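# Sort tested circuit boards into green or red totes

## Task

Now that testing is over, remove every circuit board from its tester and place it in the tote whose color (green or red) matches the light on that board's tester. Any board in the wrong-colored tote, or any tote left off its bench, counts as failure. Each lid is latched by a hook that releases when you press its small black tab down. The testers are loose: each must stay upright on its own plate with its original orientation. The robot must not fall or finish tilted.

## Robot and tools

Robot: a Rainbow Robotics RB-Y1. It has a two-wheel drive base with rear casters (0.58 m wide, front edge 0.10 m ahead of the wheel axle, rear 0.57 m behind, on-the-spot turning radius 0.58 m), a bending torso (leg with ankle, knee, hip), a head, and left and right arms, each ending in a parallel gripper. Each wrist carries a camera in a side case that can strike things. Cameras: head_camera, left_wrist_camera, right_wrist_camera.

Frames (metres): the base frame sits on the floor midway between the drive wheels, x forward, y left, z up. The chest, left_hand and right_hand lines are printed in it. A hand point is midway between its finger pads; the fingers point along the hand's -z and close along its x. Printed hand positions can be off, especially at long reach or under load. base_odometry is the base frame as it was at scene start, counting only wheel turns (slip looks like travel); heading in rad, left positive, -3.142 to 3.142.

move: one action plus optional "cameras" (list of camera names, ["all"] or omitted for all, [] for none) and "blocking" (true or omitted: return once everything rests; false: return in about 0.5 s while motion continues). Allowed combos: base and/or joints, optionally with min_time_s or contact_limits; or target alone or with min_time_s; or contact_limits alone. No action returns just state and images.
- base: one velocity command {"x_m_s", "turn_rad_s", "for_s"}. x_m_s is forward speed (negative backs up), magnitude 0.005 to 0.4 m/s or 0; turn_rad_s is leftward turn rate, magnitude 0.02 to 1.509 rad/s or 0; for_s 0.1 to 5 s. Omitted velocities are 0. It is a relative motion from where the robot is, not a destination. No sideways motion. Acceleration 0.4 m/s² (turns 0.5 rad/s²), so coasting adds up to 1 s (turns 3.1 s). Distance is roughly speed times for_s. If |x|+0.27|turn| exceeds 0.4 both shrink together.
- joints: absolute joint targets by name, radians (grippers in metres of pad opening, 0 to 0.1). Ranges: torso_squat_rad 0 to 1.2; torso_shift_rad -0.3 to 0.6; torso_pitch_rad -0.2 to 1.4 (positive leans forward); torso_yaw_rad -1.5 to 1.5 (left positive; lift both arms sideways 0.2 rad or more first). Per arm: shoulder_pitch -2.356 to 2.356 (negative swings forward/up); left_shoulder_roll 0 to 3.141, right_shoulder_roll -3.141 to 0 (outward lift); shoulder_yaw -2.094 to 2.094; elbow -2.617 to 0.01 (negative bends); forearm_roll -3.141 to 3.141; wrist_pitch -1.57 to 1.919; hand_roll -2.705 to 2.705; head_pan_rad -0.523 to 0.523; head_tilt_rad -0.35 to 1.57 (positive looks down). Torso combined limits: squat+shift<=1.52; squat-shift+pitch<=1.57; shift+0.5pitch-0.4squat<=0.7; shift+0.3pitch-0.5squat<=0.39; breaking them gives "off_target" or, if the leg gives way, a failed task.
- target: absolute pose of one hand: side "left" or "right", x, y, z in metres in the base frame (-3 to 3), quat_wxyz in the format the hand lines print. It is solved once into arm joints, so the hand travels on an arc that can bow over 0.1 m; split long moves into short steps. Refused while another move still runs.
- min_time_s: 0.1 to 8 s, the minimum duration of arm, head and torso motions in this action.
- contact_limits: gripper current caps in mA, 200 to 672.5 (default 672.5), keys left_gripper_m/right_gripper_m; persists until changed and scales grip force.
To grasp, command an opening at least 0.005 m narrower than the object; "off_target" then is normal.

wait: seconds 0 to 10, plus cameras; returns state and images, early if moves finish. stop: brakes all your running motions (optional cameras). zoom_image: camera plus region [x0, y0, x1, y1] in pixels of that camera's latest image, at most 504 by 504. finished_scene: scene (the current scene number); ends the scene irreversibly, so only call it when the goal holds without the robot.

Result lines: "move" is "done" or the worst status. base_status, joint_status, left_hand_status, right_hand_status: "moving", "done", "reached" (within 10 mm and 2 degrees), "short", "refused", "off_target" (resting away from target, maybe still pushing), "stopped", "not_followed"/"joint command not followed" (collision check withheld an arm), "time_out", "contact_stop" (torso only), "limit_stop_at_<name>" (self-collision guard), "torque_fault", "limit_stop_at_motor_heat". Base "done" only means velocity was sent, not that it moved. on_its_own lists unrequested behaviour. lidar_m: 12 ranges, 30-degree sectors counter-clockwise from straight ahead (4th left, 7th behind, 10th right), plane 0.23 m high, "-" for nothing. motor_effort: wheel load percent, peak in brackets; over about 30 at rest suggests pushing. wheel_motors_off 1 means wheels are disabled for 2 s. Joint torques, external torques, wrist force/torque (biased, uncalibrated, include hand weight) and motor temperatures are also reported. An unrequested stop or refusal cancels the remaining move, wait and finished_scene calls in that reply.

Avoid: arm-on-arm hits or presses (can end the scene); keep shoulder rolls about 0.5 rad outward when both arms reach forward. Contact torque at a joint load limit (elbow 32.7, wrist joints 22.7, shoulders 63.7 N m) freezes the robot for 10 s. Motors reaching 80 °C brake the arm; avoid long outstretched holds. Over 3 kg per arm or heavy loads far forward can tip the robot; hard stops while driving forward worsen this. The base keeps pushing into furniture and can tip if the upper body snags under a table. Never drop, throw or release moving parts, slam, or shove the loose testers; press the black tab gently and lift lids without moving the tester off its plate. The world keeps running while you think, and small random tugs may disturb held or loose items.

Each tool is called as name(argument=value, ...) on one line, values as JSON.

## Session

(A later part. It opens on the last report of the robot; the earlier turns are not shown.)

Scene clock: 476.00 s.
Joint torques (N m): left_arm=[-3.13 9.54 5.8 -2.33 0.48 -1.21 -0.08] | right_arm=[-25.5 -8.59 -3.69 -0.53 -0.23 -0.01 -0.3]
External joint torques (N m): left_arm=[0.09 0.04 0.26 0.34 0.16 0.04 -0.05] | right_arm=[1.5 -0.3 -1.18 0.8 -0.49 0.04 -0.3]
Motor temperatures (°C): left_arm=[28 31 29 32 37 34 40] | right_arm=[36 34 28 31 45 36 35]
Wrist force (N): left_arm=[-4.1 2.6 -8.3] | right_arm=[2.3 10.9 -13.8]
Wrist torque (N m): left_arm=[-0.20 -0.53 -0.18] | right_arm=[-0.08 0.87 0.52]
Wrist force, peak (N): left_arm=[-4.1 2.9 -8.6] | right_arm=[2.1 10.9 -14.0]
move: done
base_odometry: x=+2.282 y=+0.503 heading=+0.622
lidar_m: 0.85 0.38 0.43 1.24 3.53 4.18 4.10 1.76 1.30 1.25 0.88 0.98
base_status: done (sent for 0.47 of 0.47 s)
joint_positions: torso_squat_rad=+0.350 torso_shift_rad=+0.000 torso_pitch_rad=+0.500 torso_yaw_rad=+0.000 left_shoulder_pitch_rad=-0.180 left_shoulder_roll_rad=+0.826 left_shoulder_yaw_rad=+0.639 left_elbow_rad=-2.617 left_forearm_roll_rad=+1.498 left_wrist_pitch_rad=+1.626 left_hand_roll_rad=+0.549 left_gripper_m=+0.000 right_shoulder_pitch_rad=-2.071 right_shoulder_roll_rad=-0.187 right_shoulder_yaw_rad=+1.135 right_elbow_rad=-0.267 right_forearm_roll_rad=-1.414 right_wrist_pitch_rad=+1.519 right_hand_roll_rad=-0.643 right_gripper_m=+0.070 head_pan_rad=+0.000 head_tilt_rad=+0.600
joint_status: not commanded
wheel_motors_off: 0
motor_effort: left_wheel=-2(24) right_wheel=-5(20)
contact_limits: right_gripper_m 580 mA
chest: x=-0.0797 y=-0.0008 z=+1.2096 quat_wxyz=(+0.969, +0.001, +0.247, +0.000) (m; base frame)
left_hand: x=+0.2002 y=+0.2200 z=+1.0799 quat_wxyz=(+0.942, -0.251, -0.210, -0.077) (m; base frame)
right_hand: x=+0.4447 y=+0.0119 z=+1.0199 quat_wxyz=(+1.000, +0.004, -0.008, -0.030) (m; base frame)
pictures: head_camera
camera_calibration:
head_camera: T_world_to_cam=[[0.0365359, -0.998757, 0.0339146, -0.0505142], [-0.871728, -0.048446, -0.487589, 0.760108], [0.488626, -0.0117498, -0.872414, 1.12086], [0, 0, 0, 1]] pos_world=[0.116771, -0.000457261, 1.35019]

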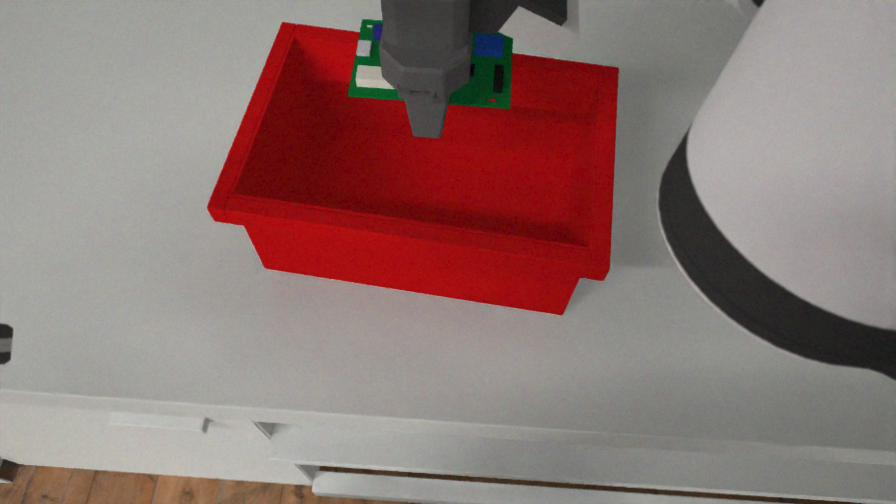

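move(target={"side":"right","x":0.433,"y":0.045,"z":0.985,"quat_wxyz":[1,0,0,-0.04]}, min_time_s=2, cameras=["head_camera"])

move(target={"side":"right","x":0.437,"y":0.045,"z":0.955,"quat_wxyz":[1,0,0,-0.04]}, min_time_s=1.5, cameras=["head_camera"])

move(target={"side":"right","x":0.437,"y":0.045,"z":0.935,"quat_wxyz":[1,0,0,-0.04]}, min_time_s=1.5, cameras=["head_camera","right_wrist_camera"])

Scene clock: 486.67 s.
Joint torques (N m): left_arm=[-2.97 9.56 5.78 -2.32 0.52 -1.26 -0.09] | right_arm=[-22.61 -5.21 -1.41 -0.61 0.4 -0.48 -0.33]
External joint torques (N m): left_arm=[0.25 0.06 0.24 0.35 0.21 -0.01 -0.06] | right_arm=[3.83 2.45 1.09 0.78 0.13 -0.35 -0.33]
Motor temperatures (°C): left_arm=[28 31 29 32 37 34 40] | right_arm=[36 34 28 31 45 36 35]
Wrist force (N): left_arm=[-3.9 2.7 -8.3] | right_arm=[1.5 10.7 -13.3]
Wrist torque (N m): left_arm=[-0.21 -0.53 -0.18] | right_arm=[-0.06 0.76 0.51]
Wrist force, peak (N): left_arm=[-4.4 2.9 -8.6] | right_arm=[2.0 11.0 -14.0]
move: short
base_odometry: x=+2.282 y=+0.503 heading=+0.622
lidar_m: 0.85 0.38 0.43 1.24 3.53 4.18 4.10 1.76 1.30 1.26 0.88 0.97
base_status: not commanded
joint_positions: torso_squat_rad=+0.350 torso_shift_rad=+0.000 torso_pitch_rad=+0.500 torso_yaw_rad=+0.000 left_shoulder_pitch_rad=-0.180 left_shoulder_roll_rad=+0.826 left_shoulder_yaw_rad=+0.639 left_elbow_rad=-2.617 left_forearm_roll_rad=+1.498 left_wrist_pitch_rad=+1.626 left_hand_roll_rad=+0.549 left_gripper_m=+0.000 right_shoulder_pitch_rad=-2.025 right_shoulder_roll_rad=-0.109 right_shoulder_yaw_rad=+1.151 right_elbow_rad=-0.267 right_forearm_roll_rad=-1.393 right_wrist_pitch_rad=+1.424 right_hand_roll_rad=-0.729 right_gripper_m=+0.070 head_pan_rad=+0.000 head_tilt_rad=+0.600
joint_status: all done
wheel_motors_off: 0
motor_effort: left_wheel=-1(3) right_wheel=-4(6)
contact_limits: right_gripper_m 580 mA
chest: x=-0.0797 y=-0.0008 z=+1.2096 quat_wxyz=(+0.969, +0.001, +0.247, +0.000) (m; base frame)
left_hand: x=+0.2002 y=+0.2200 z=+1.0799 quat_wxyz=(+0.942, -0.251, -0.210, -0.077) (m; base frame)
right_hand: x=+0.4327 y=+0.0447 z=+0.9856 quat_wxyz=(+0.999, +0.013, -0.022, -0.040) (m; base frame)
right_hand_status: short (checked arc, as near as the solve gets, planned for 2.0 s): 1 mm and 2.9 deg off. The place is met; only the turn is off.
pictures: head_camera
camera_calibration:
head_camera: T_world_to_cam=[[0.0365353, -0.998757, 0.0339157, -0.0505147], [-0.871716, -0.0484463, -0.487611, 0.76012], [0.488648, -0.0117498, -0.872402, 1.12086], [0, 0, 0, 1]] pos_world=[0.116747, -0.000456914, 1.3502]

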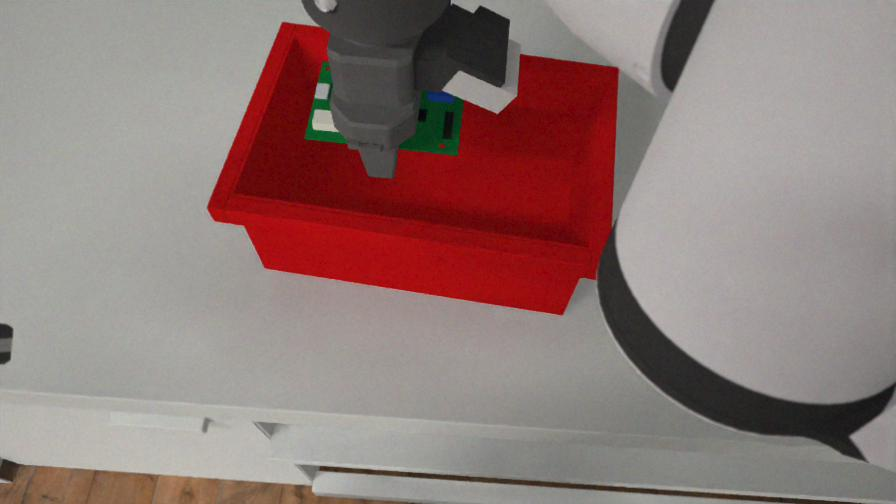

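Scene clock: 488.50 s.
Joint torques (N m): left_arm=[-2.88 9.59 5.82 -2.34 0.51 -1.16 -0.03] | right_arm=[-22.72 -4.5 -1.3 -0.58 0.39 -0.46 0.35]
External joint torques (N m): left_arm=[0.34 0.1 0.29 0.33 0.2 0.09 0] | right_arm=[3.6 2.6 1.18 0.85 0.11 -0.26 0.34]
Motor temperatures (°C): left_arm=[28 31 29 32 37 34 40] | right_arm=[36 34 28 31 45 36 35]
Wrist force (N): left_arm=[-4.3 2.7 -8.6] | right_arm=[1.6 10.6 -13.5]
Wrist torque (N m): left_arm=[-0.21 -0.55 -0.19] | right_arm=[-0.05 0.79 0.53]
Wrist force, peak (N): left_arm=[-4.5 2.8 -8.6] | right_arm=[2.0 10.9 -13.7]
move: short
base_odometry: x=+2.282 y=+0.503 heading=+0.622
lidar_m: 0.85 0.39 0.43 1.24 3.52 4.18 4.10 1.75 1.31 1.25 0.88 0.97
base_status: not commanded
joint_positions: torso_squat_rad=+0.350 torso_shift_rad=+0.000 torso_pitch_rad=+0.500 torso_yaw_rad=+0.000 left_shoulder_pitch_rad=-0.180 left_shoulder_roll_rad=+0.826 left_shoulder_yaw_rad=+0.639 left_elbow_rad=-2.617 left_forearm_roll_rad=+1.498 left_wrist_pitch_rad=+1.626 left_hand_roll_rad=+0.549 left_gripper_m=+0.000 right_shoulder_pitch_rad=-1.966 right_shoulder_roll_rad=-0.097 right_shoulder_yaw_rad=+1.166 right_elbow_rad=-0.267 right_forearm_roll_rad=-1.374 right_wrist_pitch_rad=+1.333 right_hand_roll_rad=-0.728 right_gripper_m=+0.070 head_pan_rad=+0.000 head_tilt_rad=+0.600
joint_status: all done
wheel_motors_off: 0
motor_effort: left_wheel=-3(3) right_wheel=-4(6)
contact_limits: right_gripper_m 580 mA
chest: x=-0.0797 y=-0.0008 z=+1.2096 quat_wxyz=(+0.969, +0.001, +0.247, +0.000) (m; base frame)
left_hand: x=+0.2002 y=+0.2200 z=+1.0799 quat_wxyz=(+0.942, -0.251, -0.210, -0.077) (m; base frame)
right_hand: x=+0.4367 y=+0.0447 z=+0.9556 quat_wxyz=(+0.998, +0.022, -0.037, -0.040) (m; base frame)
right_hand_status: short (checked arc, as near as the solve gets, planned for 1.5 s): 1 mm and 4.9 deg off. The place is met; only the turn is off.
pictures: head_camera
camera_calibration:
head_camera: T_world_to_cam=[[0.036535, -0.998757, 0.0339157, -0.0505148], [-0.871716, -0.0484461, -0.487611, 0.76012], [0.488648, -0.01175, -0.872402, 1.12086], [0, 0, 0, 1]] pos_world=[0.116747, -0.000457064, 1.3502]

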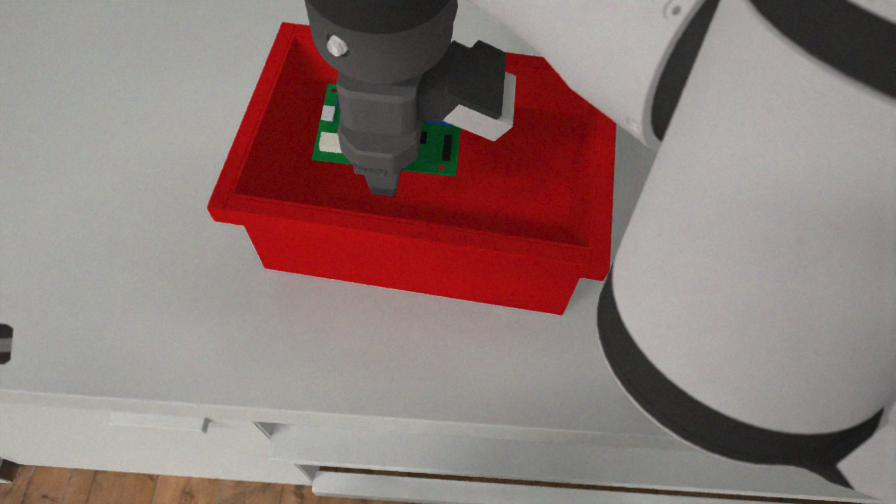

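Scene clock: 490.33 s.
Joint torques (N m): left_arm=[-3.01 9.46 5.74 -2.32 0.53 -1.19 -0.05] | right_arm=[-22.38 -4.24 -1.3 -0.72 0.4 -0.52 -0.33]
External joint torques (N m): left_arm=[0.21 -0.03 0.2 0.35 0.22 0.06 -0.02] | right_arm=[3.77 2.45 1.17 0.72 0.12 -0.29 -0.33]
Motor temperatures (°C): left_arm=[28 31 29 32 37 34 40] | right_arm=[36 34 28 31 45 36 35]
Wrist force (N): left_arm=[-4.0 2.8 -8.4] | right_arm=[1.5 10.4 -13.4]
Wrist torque (N m): left_arm=[-0.21 -0.52 -0.18] | right_arm=[-0.03 0.78 0.54]
Wrist force, peak (N): left_arm=[-4.4 2.9 -8.7] | right_arm=[1.6 10.9 -13.8]
move: short
base_odometry: x=+2.282 y=+0.503 heading=+0.622
lidar_m: 0.85 0.38 0.43 1.24 3.52 4.18 4.10 1.76 1.30 1.26 0.89 0.97
base_status: not commanded
joint_positions: torso_squat_rad=+0.350 torso_shift_rad=+0.000 torso_pitch_rad=+0.500 torso_yaw_rad=+0.000 left_shoulder_pitch_rad=-0.180 left_shoulder_roll_rad=+0.826 left_shoulder_yaw_rad=+0.639 left_elbow_rad=-2.617 left_forearm_roll_rad=+1.498 left_wrist_pitch_rad=+1.626 left_hand_roll_rad=+0.549 left_gripper_m=+0.000 right_shoulder_pitch_rad=-1.927 right_shoulder_roll_rad=-0.088 right_shoulder_yaw_rad=+1.176 right_elbow_rad=-0.267 right_forearm_roll_rad=-1.361 right_wrist_pitch_rad=+1.278 right_hand_roll_rad=-0.730 right_gripper_m=+0.070 head_pan_rad=+0.000 head_tilt_rad=+0.600
joint_status: all done
wheel_motors_off: 0
motor_effort: left_wheel=+0(2) right_wheel=-4(6)
contact_limits: right_gripper_m 580 mA
chest: x=-0.0797 y=-0.0008 z=+1.2096 quat_wxyz=(+0.969, +0.001, +0.247, +0.000) (m; base frame)
left_hand: x=+0.2002 y=+0.2200 z=+1.0799 quat_wxyz=(+0.942, -0.251, -0.210, -0.077) (m; base frame)
right_hand: x=+0.4367 y=+0.0447 z=+0.9356 quat_wxyz=(+0.998, +0.027, -0.044, -0.040) (m; base frame)
right_hand_status: short (checked arc, as near as the solve gets, planned for 1.5 s): 1 mm and 5.9 deg off. The place is met; only the turn is off.
pictures: head_camera, right_wrist_camera
camera_calibration:
head_camera: T_world_to_cam=[[0.0365351, -0.998757, 0.0339157, -0.0505148], [-0.871716, -0.0484461, -0.487612, 0.76012], [0.488648, -0.01175, -0.872402, 1.12086], [0, 0, 0, 1]] pos_world=[0.116747, -0.000457044, 1.3502]
right_wrist_camera: T_world_to_cam=[[-0.989467, 0.10319, -0.101527, 0.524961], [0.0399175, 0.868637, 0.493838, -0.485051], [0.13915, 0.484584, -0.863606, 0.797286], [0, 0, 0, 1]] pos_world=[0.427851, -0.0191896, 0.981376]

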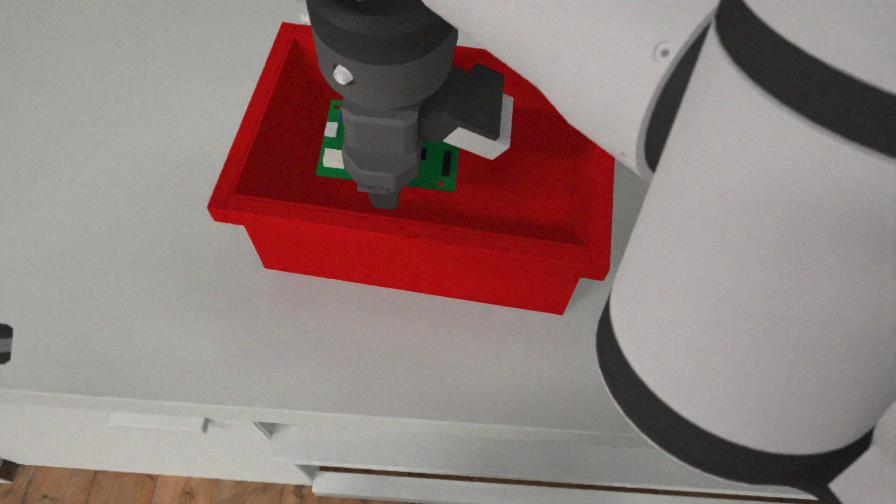

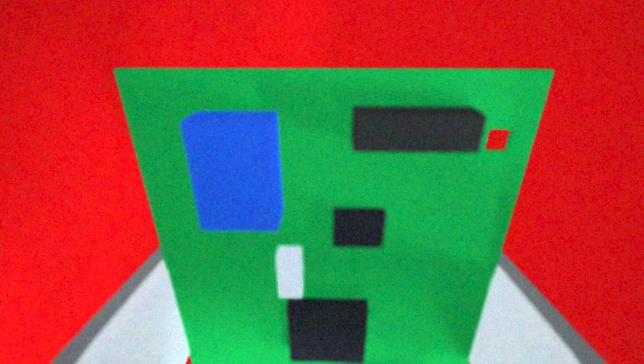

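move(base={"x_m_s":0.05,"for_s":0.3}, cameras=[])

move(target={"side":"right","x":0.436,"y":0.042,"z":0.915,"quat_wxyz":[1,0,0,-0.04]}, min_time_s=1.5, cameras=["head_camera"])

move(target={"side":"right","x":0.436,"y":0.04,"z":0.905,"quat_wxyz":[1,0,0,-0.04]}, min_time_s=1.5, cameras=["head_camera"])

Scene clock: 507.57 s.
Joint torques (N m): left_arm=[-2.76 9.65 5.78 -2.33 0.54 -1.26 -0.01] | right_arm=[-23.61 -4.83 -1.54 -0.62 0.28 -0.29 -0.27]
External joint torques (N m): left_arm=[0.46 0.16 0.24 0.34 0.22 -0.01 0.02] | right_arm=[2.53 1.86 0.93 0.83 0 -0.06 -0.27]
Motor temperatures (°C): left_arm=[28 31 29 32 37 34 40] | right_arm=[36 34 28 31 45 36 35]
Wrist force (N): left_arm=[-4.0 2.5 -8.4] | right_arm=[1.6 10.6 -13.5]
Wrist torque (N m): left_arm=[-0.18 -0.52 -0.19] | right_arm=[-0.06 0.81 0.52]
Wrist force, peak (N): left_arm=[-4.2 2.9 -8.8] | right_arm=[1.7 10.7 -14.2]
move: done
base_odometry: x=+2.294 y=+0.511 heading=+0.622
lidar_m: 0.84 0.36 0.40 1.25 3.53 4.19 4.11 1.76 1.30 0.89 0.92 0.96
base_status: done (sent for 0.3 of 0.3 s)
joint_positions: torso_squat_rad=+0.350 torso_shift_rad=+0.000 torso_pitch_rad=+0.500 torso_yaw_rad=+0.000 left_shoulder_pitch_rad=-0.180 left_shoulder_roll_rad=+0.826 left_shoulder_yaw_rad=+0.639 left_elbow_rad=-2.617 left_forearm_roll_rad=+1.498 left_wrist_pitch_rad=+1.626 left_hand_roll_rad=+0.549 left_gripper_m=+0.000 right_shoulder_pitch_rad=-1.927 right_shoulder_roll_rad=-0.088 right_shoulder_yaw_rad=+1.176 right_elbow_rad=-0.267 right_forearm_roll_rad=-1.361 right_wrist_pitch_rad=+1.278 right_hand_roll_rad=-0.730 right_gripper_m=+0.070 head_pan_rad=+0.000 head_tilt_rad=+0.600
joint_status: not commanded
wheel_motors_off: 0
motor_effort: left_wheel=+2(24) right_wheel=-1(19)
contact_limits: right_gripper_m 580 mA
chest: x=-0.0797 y=-0.0008 z=+1.2096 quat_wxyz=(+0.969, +0.001, +0.247, +0.000) (m; base frame)
left_hand: x=+0.2002 y=+0.2200 z=+1.0799 quat_wxyz=(+0.942, -0.251, -0.210, -0.077) (m; base frame)
right_hand: x=+0.4366 y=+0.0447 z=+0.9355 quat_wxyz=(+0.998, +0.027, -0.044, -0.040) (m; base frame)
pictures: none
No camera images: "cameras" was empty.

Scene clock: 509.40 s.
Joint torques (N m): left_arm=[-3.02 9.55 5.77 -2.31 0.49 -1.19 -0.01] | right_arm=[-22.28 -3.64 -1.5 -0.65 0.36 -0.56 0.38]
External joint torques (N m): left_arm=[0.21 0.06 0.23 0.37 0.18 0.06 0.02] | right_arm=[3.68 2.64 0.94 0.81 0.08 -0.31 0.37]
Motor temperatures (°C): left_arm=[28 31 29 32 37 34 40] | right_arm=[36 34 28 31 45 36 35]
Wrist force (N): left_arm=[-4.3 2.5 -8.7] | right_arm=[1.4 10.4 -13.7]
Wrist torque (N m): left_arm=[-0.19 -0.56 -0.18] | right_arm=[-0.05 0.78 0.53]
Wrist force, peak (N): left_arm=[-4.3 2.5 -8.7] | right_arm=[1.5 10.9 -13.7]
move: short
base_odometry: x=+2.294 y=+0.511 heading=+0.622
lidar_m: 0.85 0.37 0.41 1.24 3.53 4.20 4.12 1.76 1.30 0.89 0.91 0.96
base_status: not commanded
joint_positions: torso_squat_rad=+0.350 torso_shift_rad=+0.000 torso_pitch_rad=+0.500 torso_yaw_rad=+0.000 left_shoulder_pitch_rad=-0.180 left_shoulder_roll_rad=+0.826 left_shoulder_yaw_rad=+0.639 left_elbow_rad=-2.617 left_forearm_roll_rad=+1.498 left_wrist_pitch_rad=+1.626 left_hand_roll_rad=+0.549 left_gripper_m=+0.000 right_shoulder_pitch_rad=-1.886 right_shoulder_roll_rad=-0.083 right_shoulder_yaw_rad=+1.186 right_elbow_rad=-0.267 right_forearm_roll_rad=-1.349 right_wrist_pitch_rad=+1.229 right_hand_roll_rad=-0.728 right_gripper_m=+0.070 head_pan_rad=+0.000 head_tilt_rad=+0.600
joint_status: all done
wheel_motors_off: 0
motor_effort: left_wheel=+2(3) right_wheel=-1(4)
contact_limits: right_gripper_m 580 mA
chest: x=-0.0797 y=-0.0008 z=+1.2096 quat_wxyz=(+0.969, +0.001, +0.247, +0.000) (m; base frame)
left_hand: x=+0.2002 y=+0.2200 z=+1.0799 quat_wxyz=(+0.942, -0.251, -0.210, -0.077) (m; base frame)
right_hand: x=+0.4357 y=+0.0417 z=+0.9156 quat_wxyz=(+0.998, +0.030, -0.049, -0.040) (m; base frame)
right_hand_status: short (checked arc, as near as the solve gets, planned for 1.5 s): 1 mm and 6.6 deg off. The place is met; only the turn is off.
pictures: head_camera
camera_calibration:
head_camera: T_world_to_cam=[[0.0365478, -0.998756, 0.0339178, -0.0505131], [-0.871683, -0.0484591, -0.487668, 0.760169], [0.488705, -0.0117424, -0.87237, 1.12085], [0, 0, 0, 1]] pos_world=[0.116709, -0.000451776, 1.35022]

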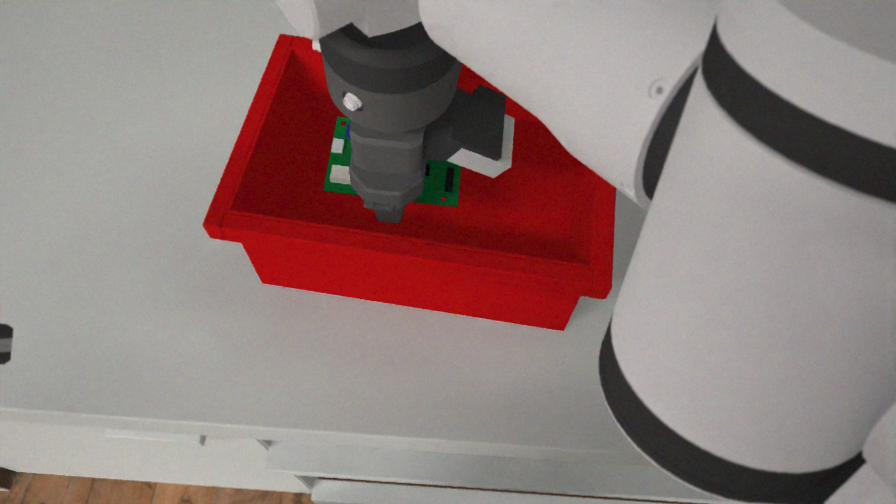

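Scene clock: 511.23 s.
Joint torques (N m): left_arm=[-2.85 9.58 5.81 -2.27 0.56 -1.21 -0.09] | right_arm=[-22.21 -3.68 -1.26 -0.71 0.42 -0.58 0.4]
External joint torques (N m): left_arm=[0.38 0.09 0.27 0.4 0.24 0.03 -0.06] | right_arm=[3.65 2.39 1.17 0.75 0.13 -0.31 0.4]
Motor temperatures (°C): left_arm=[28 31 29 32 37 34 40] | right_arm=[36 34 28 31 45 36 35]
Wrist force (N): left_arm=[-4.3 2.5 -8.4] | right_arm=[1.5 10.6 -13.2]
Wrist torque (N m): left_arm=[-0.17 -0.56 -0.17] | right_arm=[-0.06 0.80 0.53]
Wrist force, peak (N): left_arm=[-4.2 2.7 -8.8] | right_arm=[1.7 10.7 -13.6]
move: short
base_odometry: x=+2.294 y=+0.511 heading=+0.622
lidar_m: 0.84 0.37 0.41 1.24 3.52 4.20 4.12 1.76 1.30 0.89 0.92 0.96
base_status: not commanded
joint_positions: torso_squat_rad=+0.350 torso_shift_rad=+0.000 torso_pitch_rad=+0.500 torso_yaw_rad=+0.000 left_shoulder_pitch_rad=-0.180 left_shoulder_roll_rad=+0.826 left_shoulder_yaw_rad=+0.639 left_elbow_rad=-2.617 left_forearm_roll_rad=+1.498 left_wrist_pitch_rad=+1.626 left_hand_roll_rad=+0.549 left_gripper_m=+0.000 right_shoulder_pitch_rad=-1.866 right_shoulder_roll_rad=-0.082 right_shoulder_yaw_rad=+1.191 right_elbow_rad=-0.267 right_forearm_roll_rad=-1.343 right_wrist_pitch_rad=+1.202 right_hand_roll_rad=-0.726 right_gripper_m=+0.070 head_pan_rad=+0.000 head_tilt_rad=+0.600
joint_status: all done
wheel_motors_off: 0
motor_effort: left_wheel=+1(2) right_wheel=-2(4)
contact_limits: right_gripper_m 580 mA
chest: x=-0.0797 y=-0.0008 z=+1.2096 quat_wxyz=(+0.969, +0.001, +0.247, +0.000) (m; base frame)
left_hand: x=+0.2002 y=+0.2200 z=+1.0799 quat_wxyz=(+0.942, -0.251, -0.210, -0.077) (m; base frame)
right_hand: x=+0.4357 y=+0.0396 z=+0.9057 quat_wxyz=(+0.997, +0.031, -0.052, -0.040) (m; base frame)
right_hand_status: short (checked arc, as near as the solve gets, planned for 1.5 s): 1 mm and 7.0 deg off. The place is met; only the turn is off.
pictures: head_camera
camera_calibration:
head_camera: T_world_to_cam=[[0.0365477, -0.998756, 0.0339179, -0.0505132], [-0.871684, -0.048459, -0.487667, 0.760169], [0.488704, -0.0117426, -0.87237, 1.12085], [0, 0, 0, 1]] pos_world=[0.116709, -0.000451755, 1.35022]

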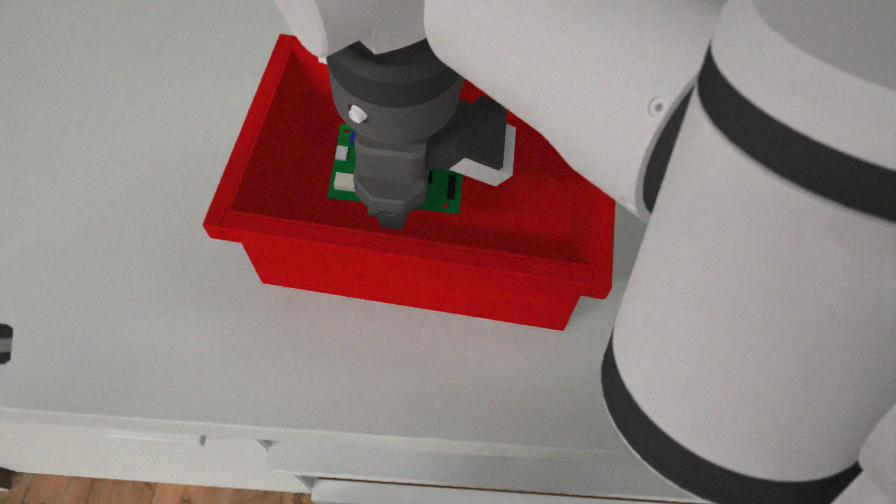

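move(target={"side":"right","x":0.437,"y":0.037,"z":0.896,"quat_wxyz":[1,0,0,-0.04]}, min_time_s=1.5, cameras=[])

move(target={"side":"right","x":0.437,"y":0.035,"z":0.887,"quat_wxyz":[1,0,0,-0.04]}, min_time_s=1.5, cameras=["head_camera","right_wrist_camera"])

Scene clock: 518.70 s.
Joint torques (N m): left_arm=[-2.95 9.74 5.69 -2.41 0.58 -1.26 0.01] | right_arm=[-21.97 -6.95 -1.56 -0.66 0.38 -0.64 0.34]
External joint torques (N m): left_arm=[0.27 0.25 0.16 0.26 0.26 -0.01 0.04] | right_arm=[3.8 -1.04 0.87 0.8 0.1 -0.35 0.33]
Motor temperatures (°C): left_arm=[28 31 29 32 37 34 40] | right_arm=[36 34 28 31 45 35 35]
Wrist force (N): left_arm=[-4.0 2.7 -8.4] | right_arm=[1.2 10.5 -13.3]
Wrist torque (N m): left_arm=[-0.21 -0.52 -0.16] | right_arm=[-0.05 0.76 0.51]
Wrist force, peak (N): left_arm=[-4.2 2.9 -8.6] | right_arm=[1.3 10.7 -13.7]
move: short
base_odometry: x=+2.294 y=+0.511 heading=+0.622
lidar_m: 0.85 0.37 0.42 1.24 3.53 4.20 4.12 1.76 1.29 0.89 0.91 0.96
base_status: not commanded
joint_positions: torso_squat_rad=+0.350 torso_shift_rad=+0.000 torso_pitch_rad=+0.500 torso_yaw_rad=+0.000 left_shoulder_pitch_rad=-0.180 left_shoulder_roll_rad=+0.826 left_shoulder_yaw_rad=+0.639 left_elbow_rad=-2.617 left_forearm_roll_rad=+1.498 left_wrist_pitch_rad=+1.626 left_hand_roll_rad=+0.549 left_gripper_m=+0.000 right_shoulder_pitch_rad=-1.846 right_shoulder_roll_rad=-0.083 right_shoulder_yaw_rad=+1.196 right_elbow_rad=-0.267 right_forearm_roll_rad=-1.337 right_wrist_pitch_rad=+1.175 right_hand_roll_rad=-0.722 right_gripper_m=+0.070 head_pan_rad=+0.000 head_tilt_rad=+0.600
joint_status: all done
wheel_motors_off: 0
motor_effort: left_wheel=+1(3) right_wheel=-2(4)
contact_limits: right_gripper_m 580 mA
chest: x=-0.0797 y=-0.0008 z=+1.2096 quat_wxyz=(+0.969, +0.001, +0.247, +0.000) (m; base frame)
left_hand: x=+0.2002 y=+0.2200 z=+1.0799 quat_wxyz=(+0.942, -0.251, -0.210, -0.077) (m; base frame)
right_hand: x=+0.4364 y=+0.0371 z=+0.8966 quat_wxyz=(+0.997, +0.034, -0.056, -0.040) (m; base frame)
right_hand_status: short (checked arc, as near as the solve gets, planned for 1.5 s): 1 mm and 7.5 deg off. The place is met; only the turn is off.
pictures: none
No camera images: "cameras" was empty.

Scene clock: 520.53 s.
Joint torques (N m): left_arm=[-2.85 9.65 5.64 -2.33 0.55 -1.17 -0.03] | right_arm=[-21.98 -4.61 -1.3 -0.59 0.47 -0.62 0.36]
External joint torques (N m): left_arm=[0.37 0.16 0.1 0.34 0.24 0.07 0] | right_arm=[3.7 1.13 1.11 0.88 0.19 -0.31 0.35]
Motor temperatures (°C): left_arm=[28 31 29 32 37 34 40] | right_arm=[36 34 28 31 45 35 35]
Wrist force (N): left_arm=[-4.1 2.8 -8.6] | right_arm=[0.9 10.3 -13.2]
Wrist torque (N m): left_arm=[-0.21 -0.52 -0.17] | right_arm=[-0.02 0.75 0.51]
Wrist force, peak (N): left_arm=[-4.4 2.9 -8.5] | right_arm=[1.2 10.7 -13.6]
move: short
base_odometry: x=+2.294 y=+0.511 heading=+0.622
lidar_m: 0.84 0.37 0.41 1.24 3.52 4.19 4.12 1.77 1.30 0.89 0.91 0.96
base_status: not commanded
joint_positions: torso_squat_rad=+0.350 torso_shift_rad=+0.000 torso_pitch_rad=+0.500 torso_yaw_rad=+0.000 left_shoulder_pitch_rad=-0.180 left_shoulder_roll_rad=+0.826 left_shoulder_yaw_rad=+0.639 left_elbow_rad=-2.617 left_forearm_roll_rad=+1.498 left_wrist_pitch_rad=+1.626 left_hand_roll_rad=+0.549 left_gripper_m=+0.000 right_shoulder_pitch_rad=-1.827 right_shoulder_roll_rad=-0.083 right_shoulder_yaw_rad=+1.200 right_elbow_rad=-0.267 right_forearm_roll_rad=-1.332 right_wrist_pitch_rad=+1.149 right_hand_roll_rad=-0.721 right_gripper_m=+0.070 head_pan_rad=+0.000 head_tilt_rad=+0.600
joint_status: all done
wheel_motors_off: 0
motor_effort: left_wheel=+2(2) right_wheel=-3(3)
contact_limits: right_gripper_m 580 mA
chest: x=-0.0797 y=-0.0008 z=+1.2096 quat_wxyz=(+0.969, +0.001, +0.247, +0.000) (m; base frame)
left_hand: x=+0.2002 y=+0.2200 z=+1.0799 quat_wxyz=(+0.942, -0.251, -0.210, -0.077) (m; base frame)
right_hand: x=+0.4366 y=+0.0348 z=+0.8876 quat_wxyz=(+0.997, +0.036, -0.060, -0.040) (m; base frame)
right_hand_status: short (checked arc, as near as the solve gets, planned for 1.5 s): 1 mm and 8.0 deg off. The place is met; only the turn is off.
pictures: head_camera, right_wrist_camera
camera_calibration:
head_camera: T_world_to_cam=[[0.0365477, -0.998756, 0.033918, -0.0505132], [-0.871683, -0.048459, -0.487668, 0.760169], [0.488705, -0.0117426, -0.87237, 1.12085], [0, 0, 0, 1]] pos_world=[0.116709, -0.000451693, 1.35022]
right_wrist_camera: T_world_to_cam=[[-0.985582, 0.10505, -0.132635, 0.54683], [0.0232718, 0.860625, 0.508707, -0.458479], [0.167589, 0.498286, -0.850661, 0.736255], [0, 0, 0, 1]] pos_world=[0.426228, -0.0297319, 0.932065]

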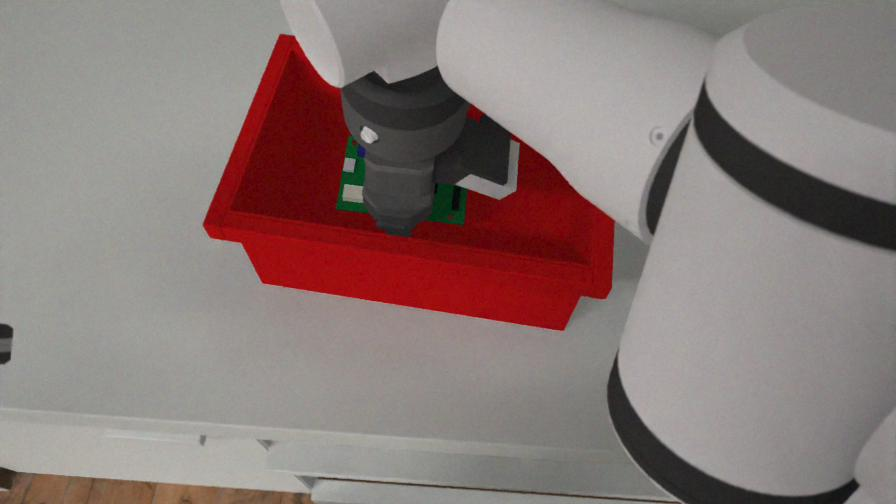

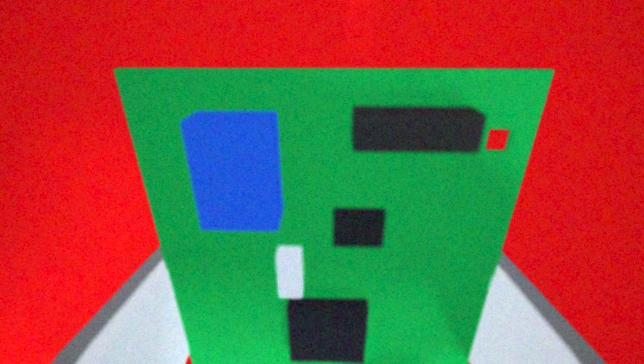

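move(target={"side":"right","x":0.438,"y":0.033,"z":0.877,"quat_wxyz":[1,0,0,-0.04]}, min_time_s=1.5, cameras=[])

move(target={"side":"right","x":0.438,"y":0.032,"z":0.87,"quat_wxyz":[1,0,0,-0.04]}, min_time_s=1.5, cameras=["head_camera"])

Scene clock: 528.00 s.
Joint torques (N m): left_arm=[-2.86 9.61 5.71 -2.25 0.56 -1.21 -0.03] | right_arm=[-21.71 -4.05 -1.42 -0.69 0.5 -0.68 0.38]
External joint torques (N m): left_arm=[0.36 0.11 0.17 0.42 0.24 0.04 0] | right_arm=[3.86 1.49 0.99 0.78 0.21 -0.35 0.37]
Motor temperatures (°C): left_arm=[28 31 29 32 37 34 40] | right_arm=[36 34 28 31 45 35 35]
Wrist force (N): left_arm=[-4.2 3.1 -8.4] | right_arm=[0.9 10.1 -13.4]
Wrist torque (N m): left_arm=[-0.26 -0.54 -0.17] | right_arm=[-0.03 0.74 0.50]
Wrist force, peak (N): left_arm=[-4.5 2.8 -8.6] | right_arm=[1.1 10.5 -13.8]
move: short
base_odometry: x=+2.294 y=+0.511 heading=+0.622
lidar_m: 0.84 0.37 0.40 1.24 3.52 4.20 4.12 1.75 1.30 0.89 0.91 0.97
base_status: not commanded
joint_positions: torso_squat_rad=+0.350 torso_shift_rad=+0.000 torso_pitch_rad=+0.500 torso_yaw_rad=+0.000 left_shoulder_pitch_rad=-0.180 left_shoulder_roll_rad=+0.826 left_shoulder_yaw_rad=+0.639 left_elbow_rad=-2.617 left_forearm_roll_rad=+1.498 left_wrist_pitch_rad=+1.626 left_hand_roll_rad=+0.549 left_gripper_m=+0.000 right_shoulder_pitch_rad=-1.805 right_shoulder_roll_rad=-0.083 right_shoulder_yaw_rad=+1.206 right_elbow_rad=-0.267 right_forearm_roll_rad=-1.324 right_wrist_pitch_rad=+1.114 right_hand_roll_rad=-0.719 right_gripper_m=+0.070 head_pan_rad=+0.000 head_tilt_rad=+0.600
joint_status: all done
wheel_motors_off: 0
motor_effort: left_wheel=+1(2) right_wheel=-3(3)
contact_limits: right_gripper_m 580 mA
chest: x=-0.0797 y=-0.0008 z=+1.2096 quat_wxyz=(+0.969, +0.001, +0.247, +0.000) (m; base frame)
left_hand: x=+0.2002 y=+0.2200 z=+1.0799 quat_wxyz=(+0.942, -0.251, -0.210, -0.077) (m; base frame)
right_hand: x=+0.4376 y=+0.0328 z=+0.8777 quat_wxyz=(+0.996, +0.039, -0.067, -0.040) (m; base frame)
right_hand_status: short (checked arc, as near as the solve gets, planned for 1.5 s): 1 mm and 8.9 deg off. The place is met; only the turn is off.
pictures: none
No camera images: "cameras" was empty.

Scene clock: 529.83 s.
Joint torques (N m): left_arm=[-2.93 9.33 5.62 -2.29 0.53 -1.23 -0.06] | right_arm=[-21.78 -2.9 -1.32 -0.7 0.53 -0.69 -0.13]
External joint torques (N m): left_arm=[0.29 -0.16 0.08 0.38 0.21 0.02 -0.03] | right_arm=[3.69 2.49 1.08 0.77 0.24 -0.34 -0.14]
Motor temperatures (°C): left_arm=[28 31 29 32 37 34 40] | right_arm=[36 34 28 31 45 35 35]
Wrist force (N): left_arm=[-4.4 2.8 -8.2] | right_arm=[0.9 10.5 -13.3]
Wrist torque (N m): left_arm=[-0.23 -0.57 -0.18] | right_arm=[-0.08 0.75 0.53]
Wrist force, peak (N): left_arm=[-4.3 3.0 -8.9] | right_arm=[1.0 10.3 -13.9]
move: short
base_odometry: x=+2.294 y=+0.511 heading=+0.622
lidar_m: 0.84 0.36 0.42 1.24 3.53 4.19 4.12 1.75 1.30 0.89 0.92 0.96
base_status: not commanded
joint_positions: torso_squat_rad=+0.350 torso_shift_rad=+0.000 torso_pitch_rad=+0.500 torso_yaw_rad=+0.000 left_shoulder_pitch_rad=-0.180 left_shoulder_roll_rad=+0.826 left_shoulder_yaw_rad=+0.639 left_elbow_rad=-2.617 left_forearm_roll_rad=+1.498 left_wrist_pitch_rad=+1.626 left_hand_roll_rad=+0.549 left_gripper_m=+0.000 right_shoulder_pitch_rad=-1.789 right_shoulder_roll_rad=-0.082 right_shoulder_yaw_rad=+1.210 right_elbow_rad=-0.267 right_forearm_roll_rad=-1.319 right_wrist_pitch_rad=+1.090 right_hand_roll_rad=-0.719 right_gripper_m=+0.070 head_pan_rad=+0.000 head_tilt_rad=+0.600
joint_status: all done
wheel_motors_off: 0
motor_effort: left_wheel=+2(3) right_wheel=+0(4)
contact_limits: right_gripper_m 580 mA
chest: x=-0.0797 y=-0.0008 z=+1.2096 quat_wxyz=(+0.969, +0.001, +0.247, +0.000) (m; base frame)
left_hand: x=+0.2002 y=+0.2200 z=+1.0799 quat_wxyz=(+0.942, -0.251, -0.210, -0.077) (m; base frame)
right_hand: x=+0.4377 y=+0.0316 z=+0.8707 quat_wxyz=(+0.996, +0.041, -0.071, -0.040) (m; base frame)
right_hand_status: short (checked arc, as near as the solve gets, planned for 1.5 s): 1 mm and 9.4 deg off. The place is met; only the turn is off.
pictures: head_camera
camera_calibration:
head_camera: T_world_to_cam=[[0.0365477, -0.998756, 0.033918, -0.0505132], [-0.871683, -0.048459, -0.487668, 0.760169], [0.488705, -0.0117426, -0.87237, 1.12085], [0, 0, 0, 1]] pos_world=[0.116709, -0.000451674, 1.35022]

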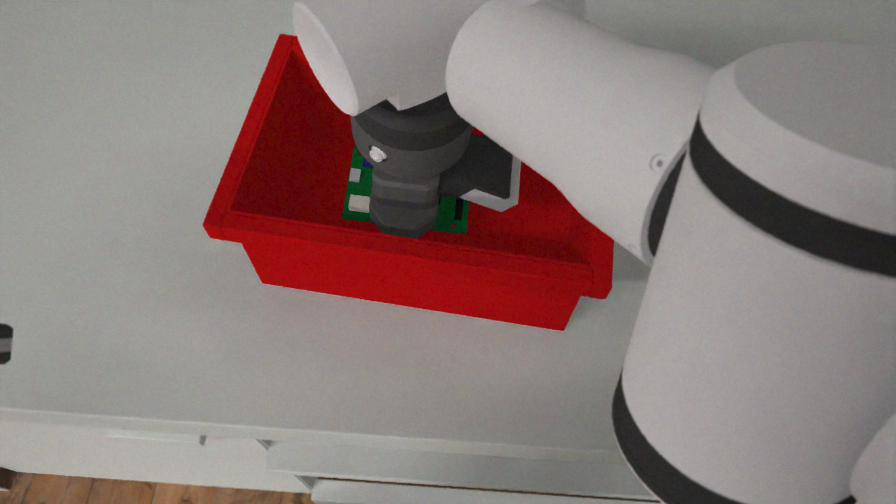

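move(target={"side":"right","x":0.438,"y":0.032,"z":0.862,"quat_wxyz":[0.9992,0,0,-0.04]}, min_time_s=2, cameras=["head_camera"])

Scene clock: 566.17 s.
Joint torques (N m): left_arm=[-3.09 9.32 5.79 -2.29 0.49 -1.22 0] | right_arm=[-20.58 -2.42 -1.07 -0.77 0.51 -0.93 -0.37]
External joint torques (N m): left_arm=[0.13 -0.17 0.25 0.38 0.17 0.03 0.03] | right_arm=[4.76 2.79 1.31 0.71 0.22 -0.54 -0.38]
Motor temperatures (°C): left_arm=[28 31 29 32 37 34 40] | right_arm=[36 34 28 31 45 35 35]
Wrist force (N): left_arm=[-4.5 2.8 -8.2] | right_arm=[0.3 10.2 -9.8]
Wrist torque (N m): left_arm=[-0.21 -0.56 -0.19] | right_arm=[-0.10 0.91 0.49]
Wrist force, peak (N): left_arm=[-4.4 2.9 -8.6] | right_arm=[0.8 10.7 -13.9]
move: short
base_odometry: x=+2.294 y=+0.511 heading=+0.622
lidar_m: 0.84 0.37 0.41 1.24 3.52 4.20 4.11 1.74 1.30 0.89 0.92 0.96
base_status: not commanded
joint_positions: torso_squat_rad=+0.350 torso_shift_rad=+0.000 torso_pitch_rad=+0.500 torso_yaw_rad=+0.000 left_shoulder_pitch_rad=-0.180 left_shoulder_roll_rad=+0.826 left_shoulder_yaw_rad=+0.639 left_elbow_rad=-2.617 left_forearm_roll_rad=+1.498 left_wrist_pitch_rad=+1.626 left_hand_roll_rad=+0.549 left_gripper_m=+0.000 right_shoulder_pitch_rad=-1.772 right_shoulder_roll_rad=-0.079 right_shoulder_yaw_rad=+1.214 right_elbow_rad=-0.267 right_forearm_roll_rad=-1.311 right_wrist_pitch_rad=+1.060 right_hand_roll_rad=-0.722 right_gripper_m=+0.070 head_pan_rad=+0.000 head_tilt_rad=+0.600
joint_status: all done
wheel_motors_off: 0
motor_effort: left_wheel=+2(3) right_wheel=-2(4)
contact_limits: right_gripper_m 580 mA
chest: x=-0.0797 y=-0.0008 z=+1.2096 quat_wxyz=(+0.969, +0.001, +0.247, +0.000) (m; base frame)
left_hand: x=+0.2002 y=+0.2200 z=+1.0799 quat_wxyz=(+0.942, -0.251, -0.210, -0.077) (m; base frame)
right_hand: x=+0.4378 y=+0.0317 z=+0.8629 quat_wxyz=(+0.995, +0.045, -0.077, -0.040) (m; base frame)
right_hand_status: short (checked arc, as near as the solve gets, planned for 2.0 s): 1 mm and 10.2 deg off. The place is met; only the turn is off.
pictures: head_camera
camera_calibration:
head_camera: T_world_to_cam=[[0.036548, -0.998756, 0.0339178, -0.050513], [-0.871684, -0.0484592, -0.487667, 0.760169], [0.488704, -0.0117423, -0.87237, 1.12085], [0, 0, 0, 1]] pos_world=[0.116709, -0.000451711, 1.35022]

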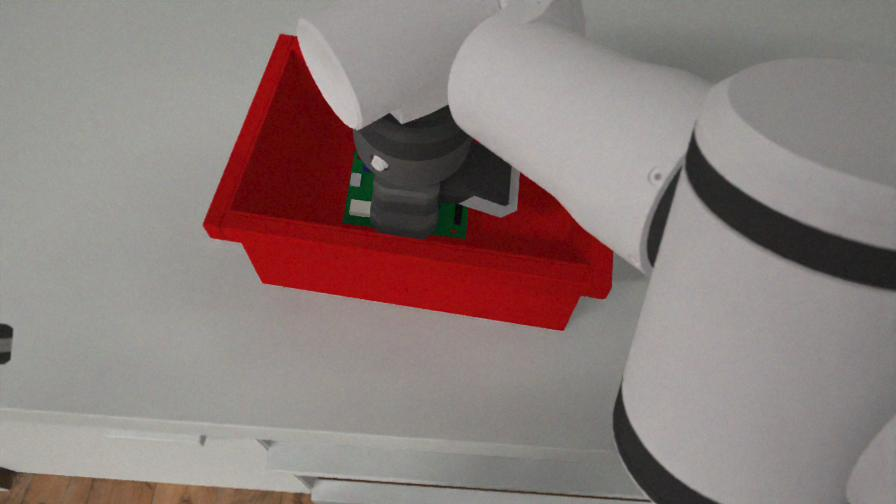

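move(target={"side":"right","x":0.438,"y":0.032,"z":0.859,"quat_wxyz":[0.9992,0,0,-0.04]}, min_time_s=2, cameras=["right_wrist_camera"])

Scene clock: 572.20 s.
Joint torques (N m): left_arm=[-3.01 9.52 5.69 -2.24 0.53 -1.21 -0.06] | right_arm=[-11.89 -0.69 0.36 -0.67 0.91 -2.61 -0.45]
External joint torques (N m): left_arm=[0.22 0.02 0.15 0.43 0.22 0.04 -0.03] | right_arm=[13.44 4.48 2.74 0.8 0.62 -2.21 -0.46]
Motor temperatures (°C): left_arm=[28 31 29 32 37 34 40] | right_arm=[36 34 28 31 45 35 35]
Wrist force (N): left_arm=[-4.0 2.9 -8.2] | right_arm=[-0.5 8.3 18.5]
Wrist torque (N m): left_arm=[-0.23 -0.54 -0.18] | right_arm=[-0.31 2.13 0.56]
Wrist force, peak (N): left_arm=[-4.5 2.8 -8.6] | right_arm=[-0.7 8.4 18.5]
move: short
base_odometry: x=+2.294 y=+0.511 heading=+0.622
lidar_m: 0.85 0.37 0.41 1.24 3.52 4.19 4.12 1.75 1.30 0.89 0.92 0.96
base_status: not commanded
joint_positions: torso_squat_rad=+0.350 torso_shift_rad=+0.000 torso_pitch_rad=+0.499 torso_yaw_rad=+0.000 left_shoulder_pitch_rad=-0.180 left_shoulder_roll_rad=+0.826 left_shoulder_yaw_rad=+0.639 left_elbow_rad=-2.617 left_forearm_roll_rad=+1.498 left_wrist_pitch_rad=+1.626 left_hand_roll_rad=+0.549 left_gripper_m=+0.000 right_shoulder_pitch_rad=-1.768 right_shoulder_roll_rad=-0.078 right_shoulder_yaw_rad=+1.216 right_elbow_rad=-0.267 right_forearm_roll_rad=-1.309 right_wrist_pitch_rad=+1.049 right_hand_roll_rad=-0.723 right_gripper_m=+0.070 head_pan_rad=+0.000 head_tilt_rad=+0.600
joint_status: all done
wheel_motors_off: 0
motor_effort: left_wheel=+1(3) right_wheel=-3(4)
contact_limits: right_gripper_m 580 mA
chest: x=-0.0803 y=-0.0008 z=+1.2098 quat_wxyz=(+0.969, +0.001, +0.247, +0.000) (m; base frame)
left_hand: x=+0.1998 y=+0.2200 z=+1.0803 quat_wxyz=(+0.942, -0.251, -0.210, -0.077) (m; base frame)
right_hand: x=+0.4384 y=+0.0319 z=+0.8616 quat_wxyz=(+0.995, +0.046, -0.081, -0.040) (m; base frame)
right_hand_status: short (checked arc, as near as the solve gets, planned for 2.0 s): 3 mm and 10.7 deg off. The place is met; only the turn is off.
pictures: right_wrist_camera
camera_calibration:
right_wrist_camera: T_world_to_cam=[[-0.979181, 0.108246, -0.17172, 0.576227], [0.00170367, 0.850306, 0.526286, -0.448142], [0.202983, 0.515037, -0.832788, 0.683833], [0, 0, 0, 1]] pos_world=[0.426188, -0.0335151, 0.904288]

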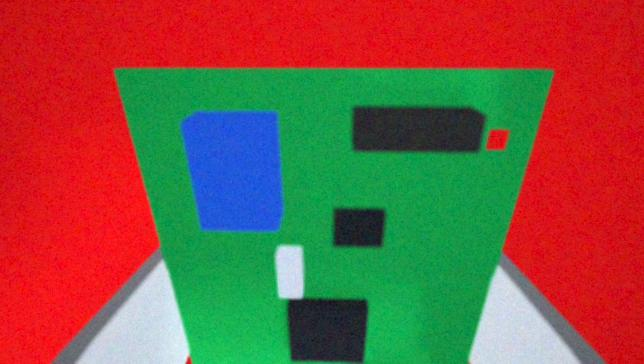

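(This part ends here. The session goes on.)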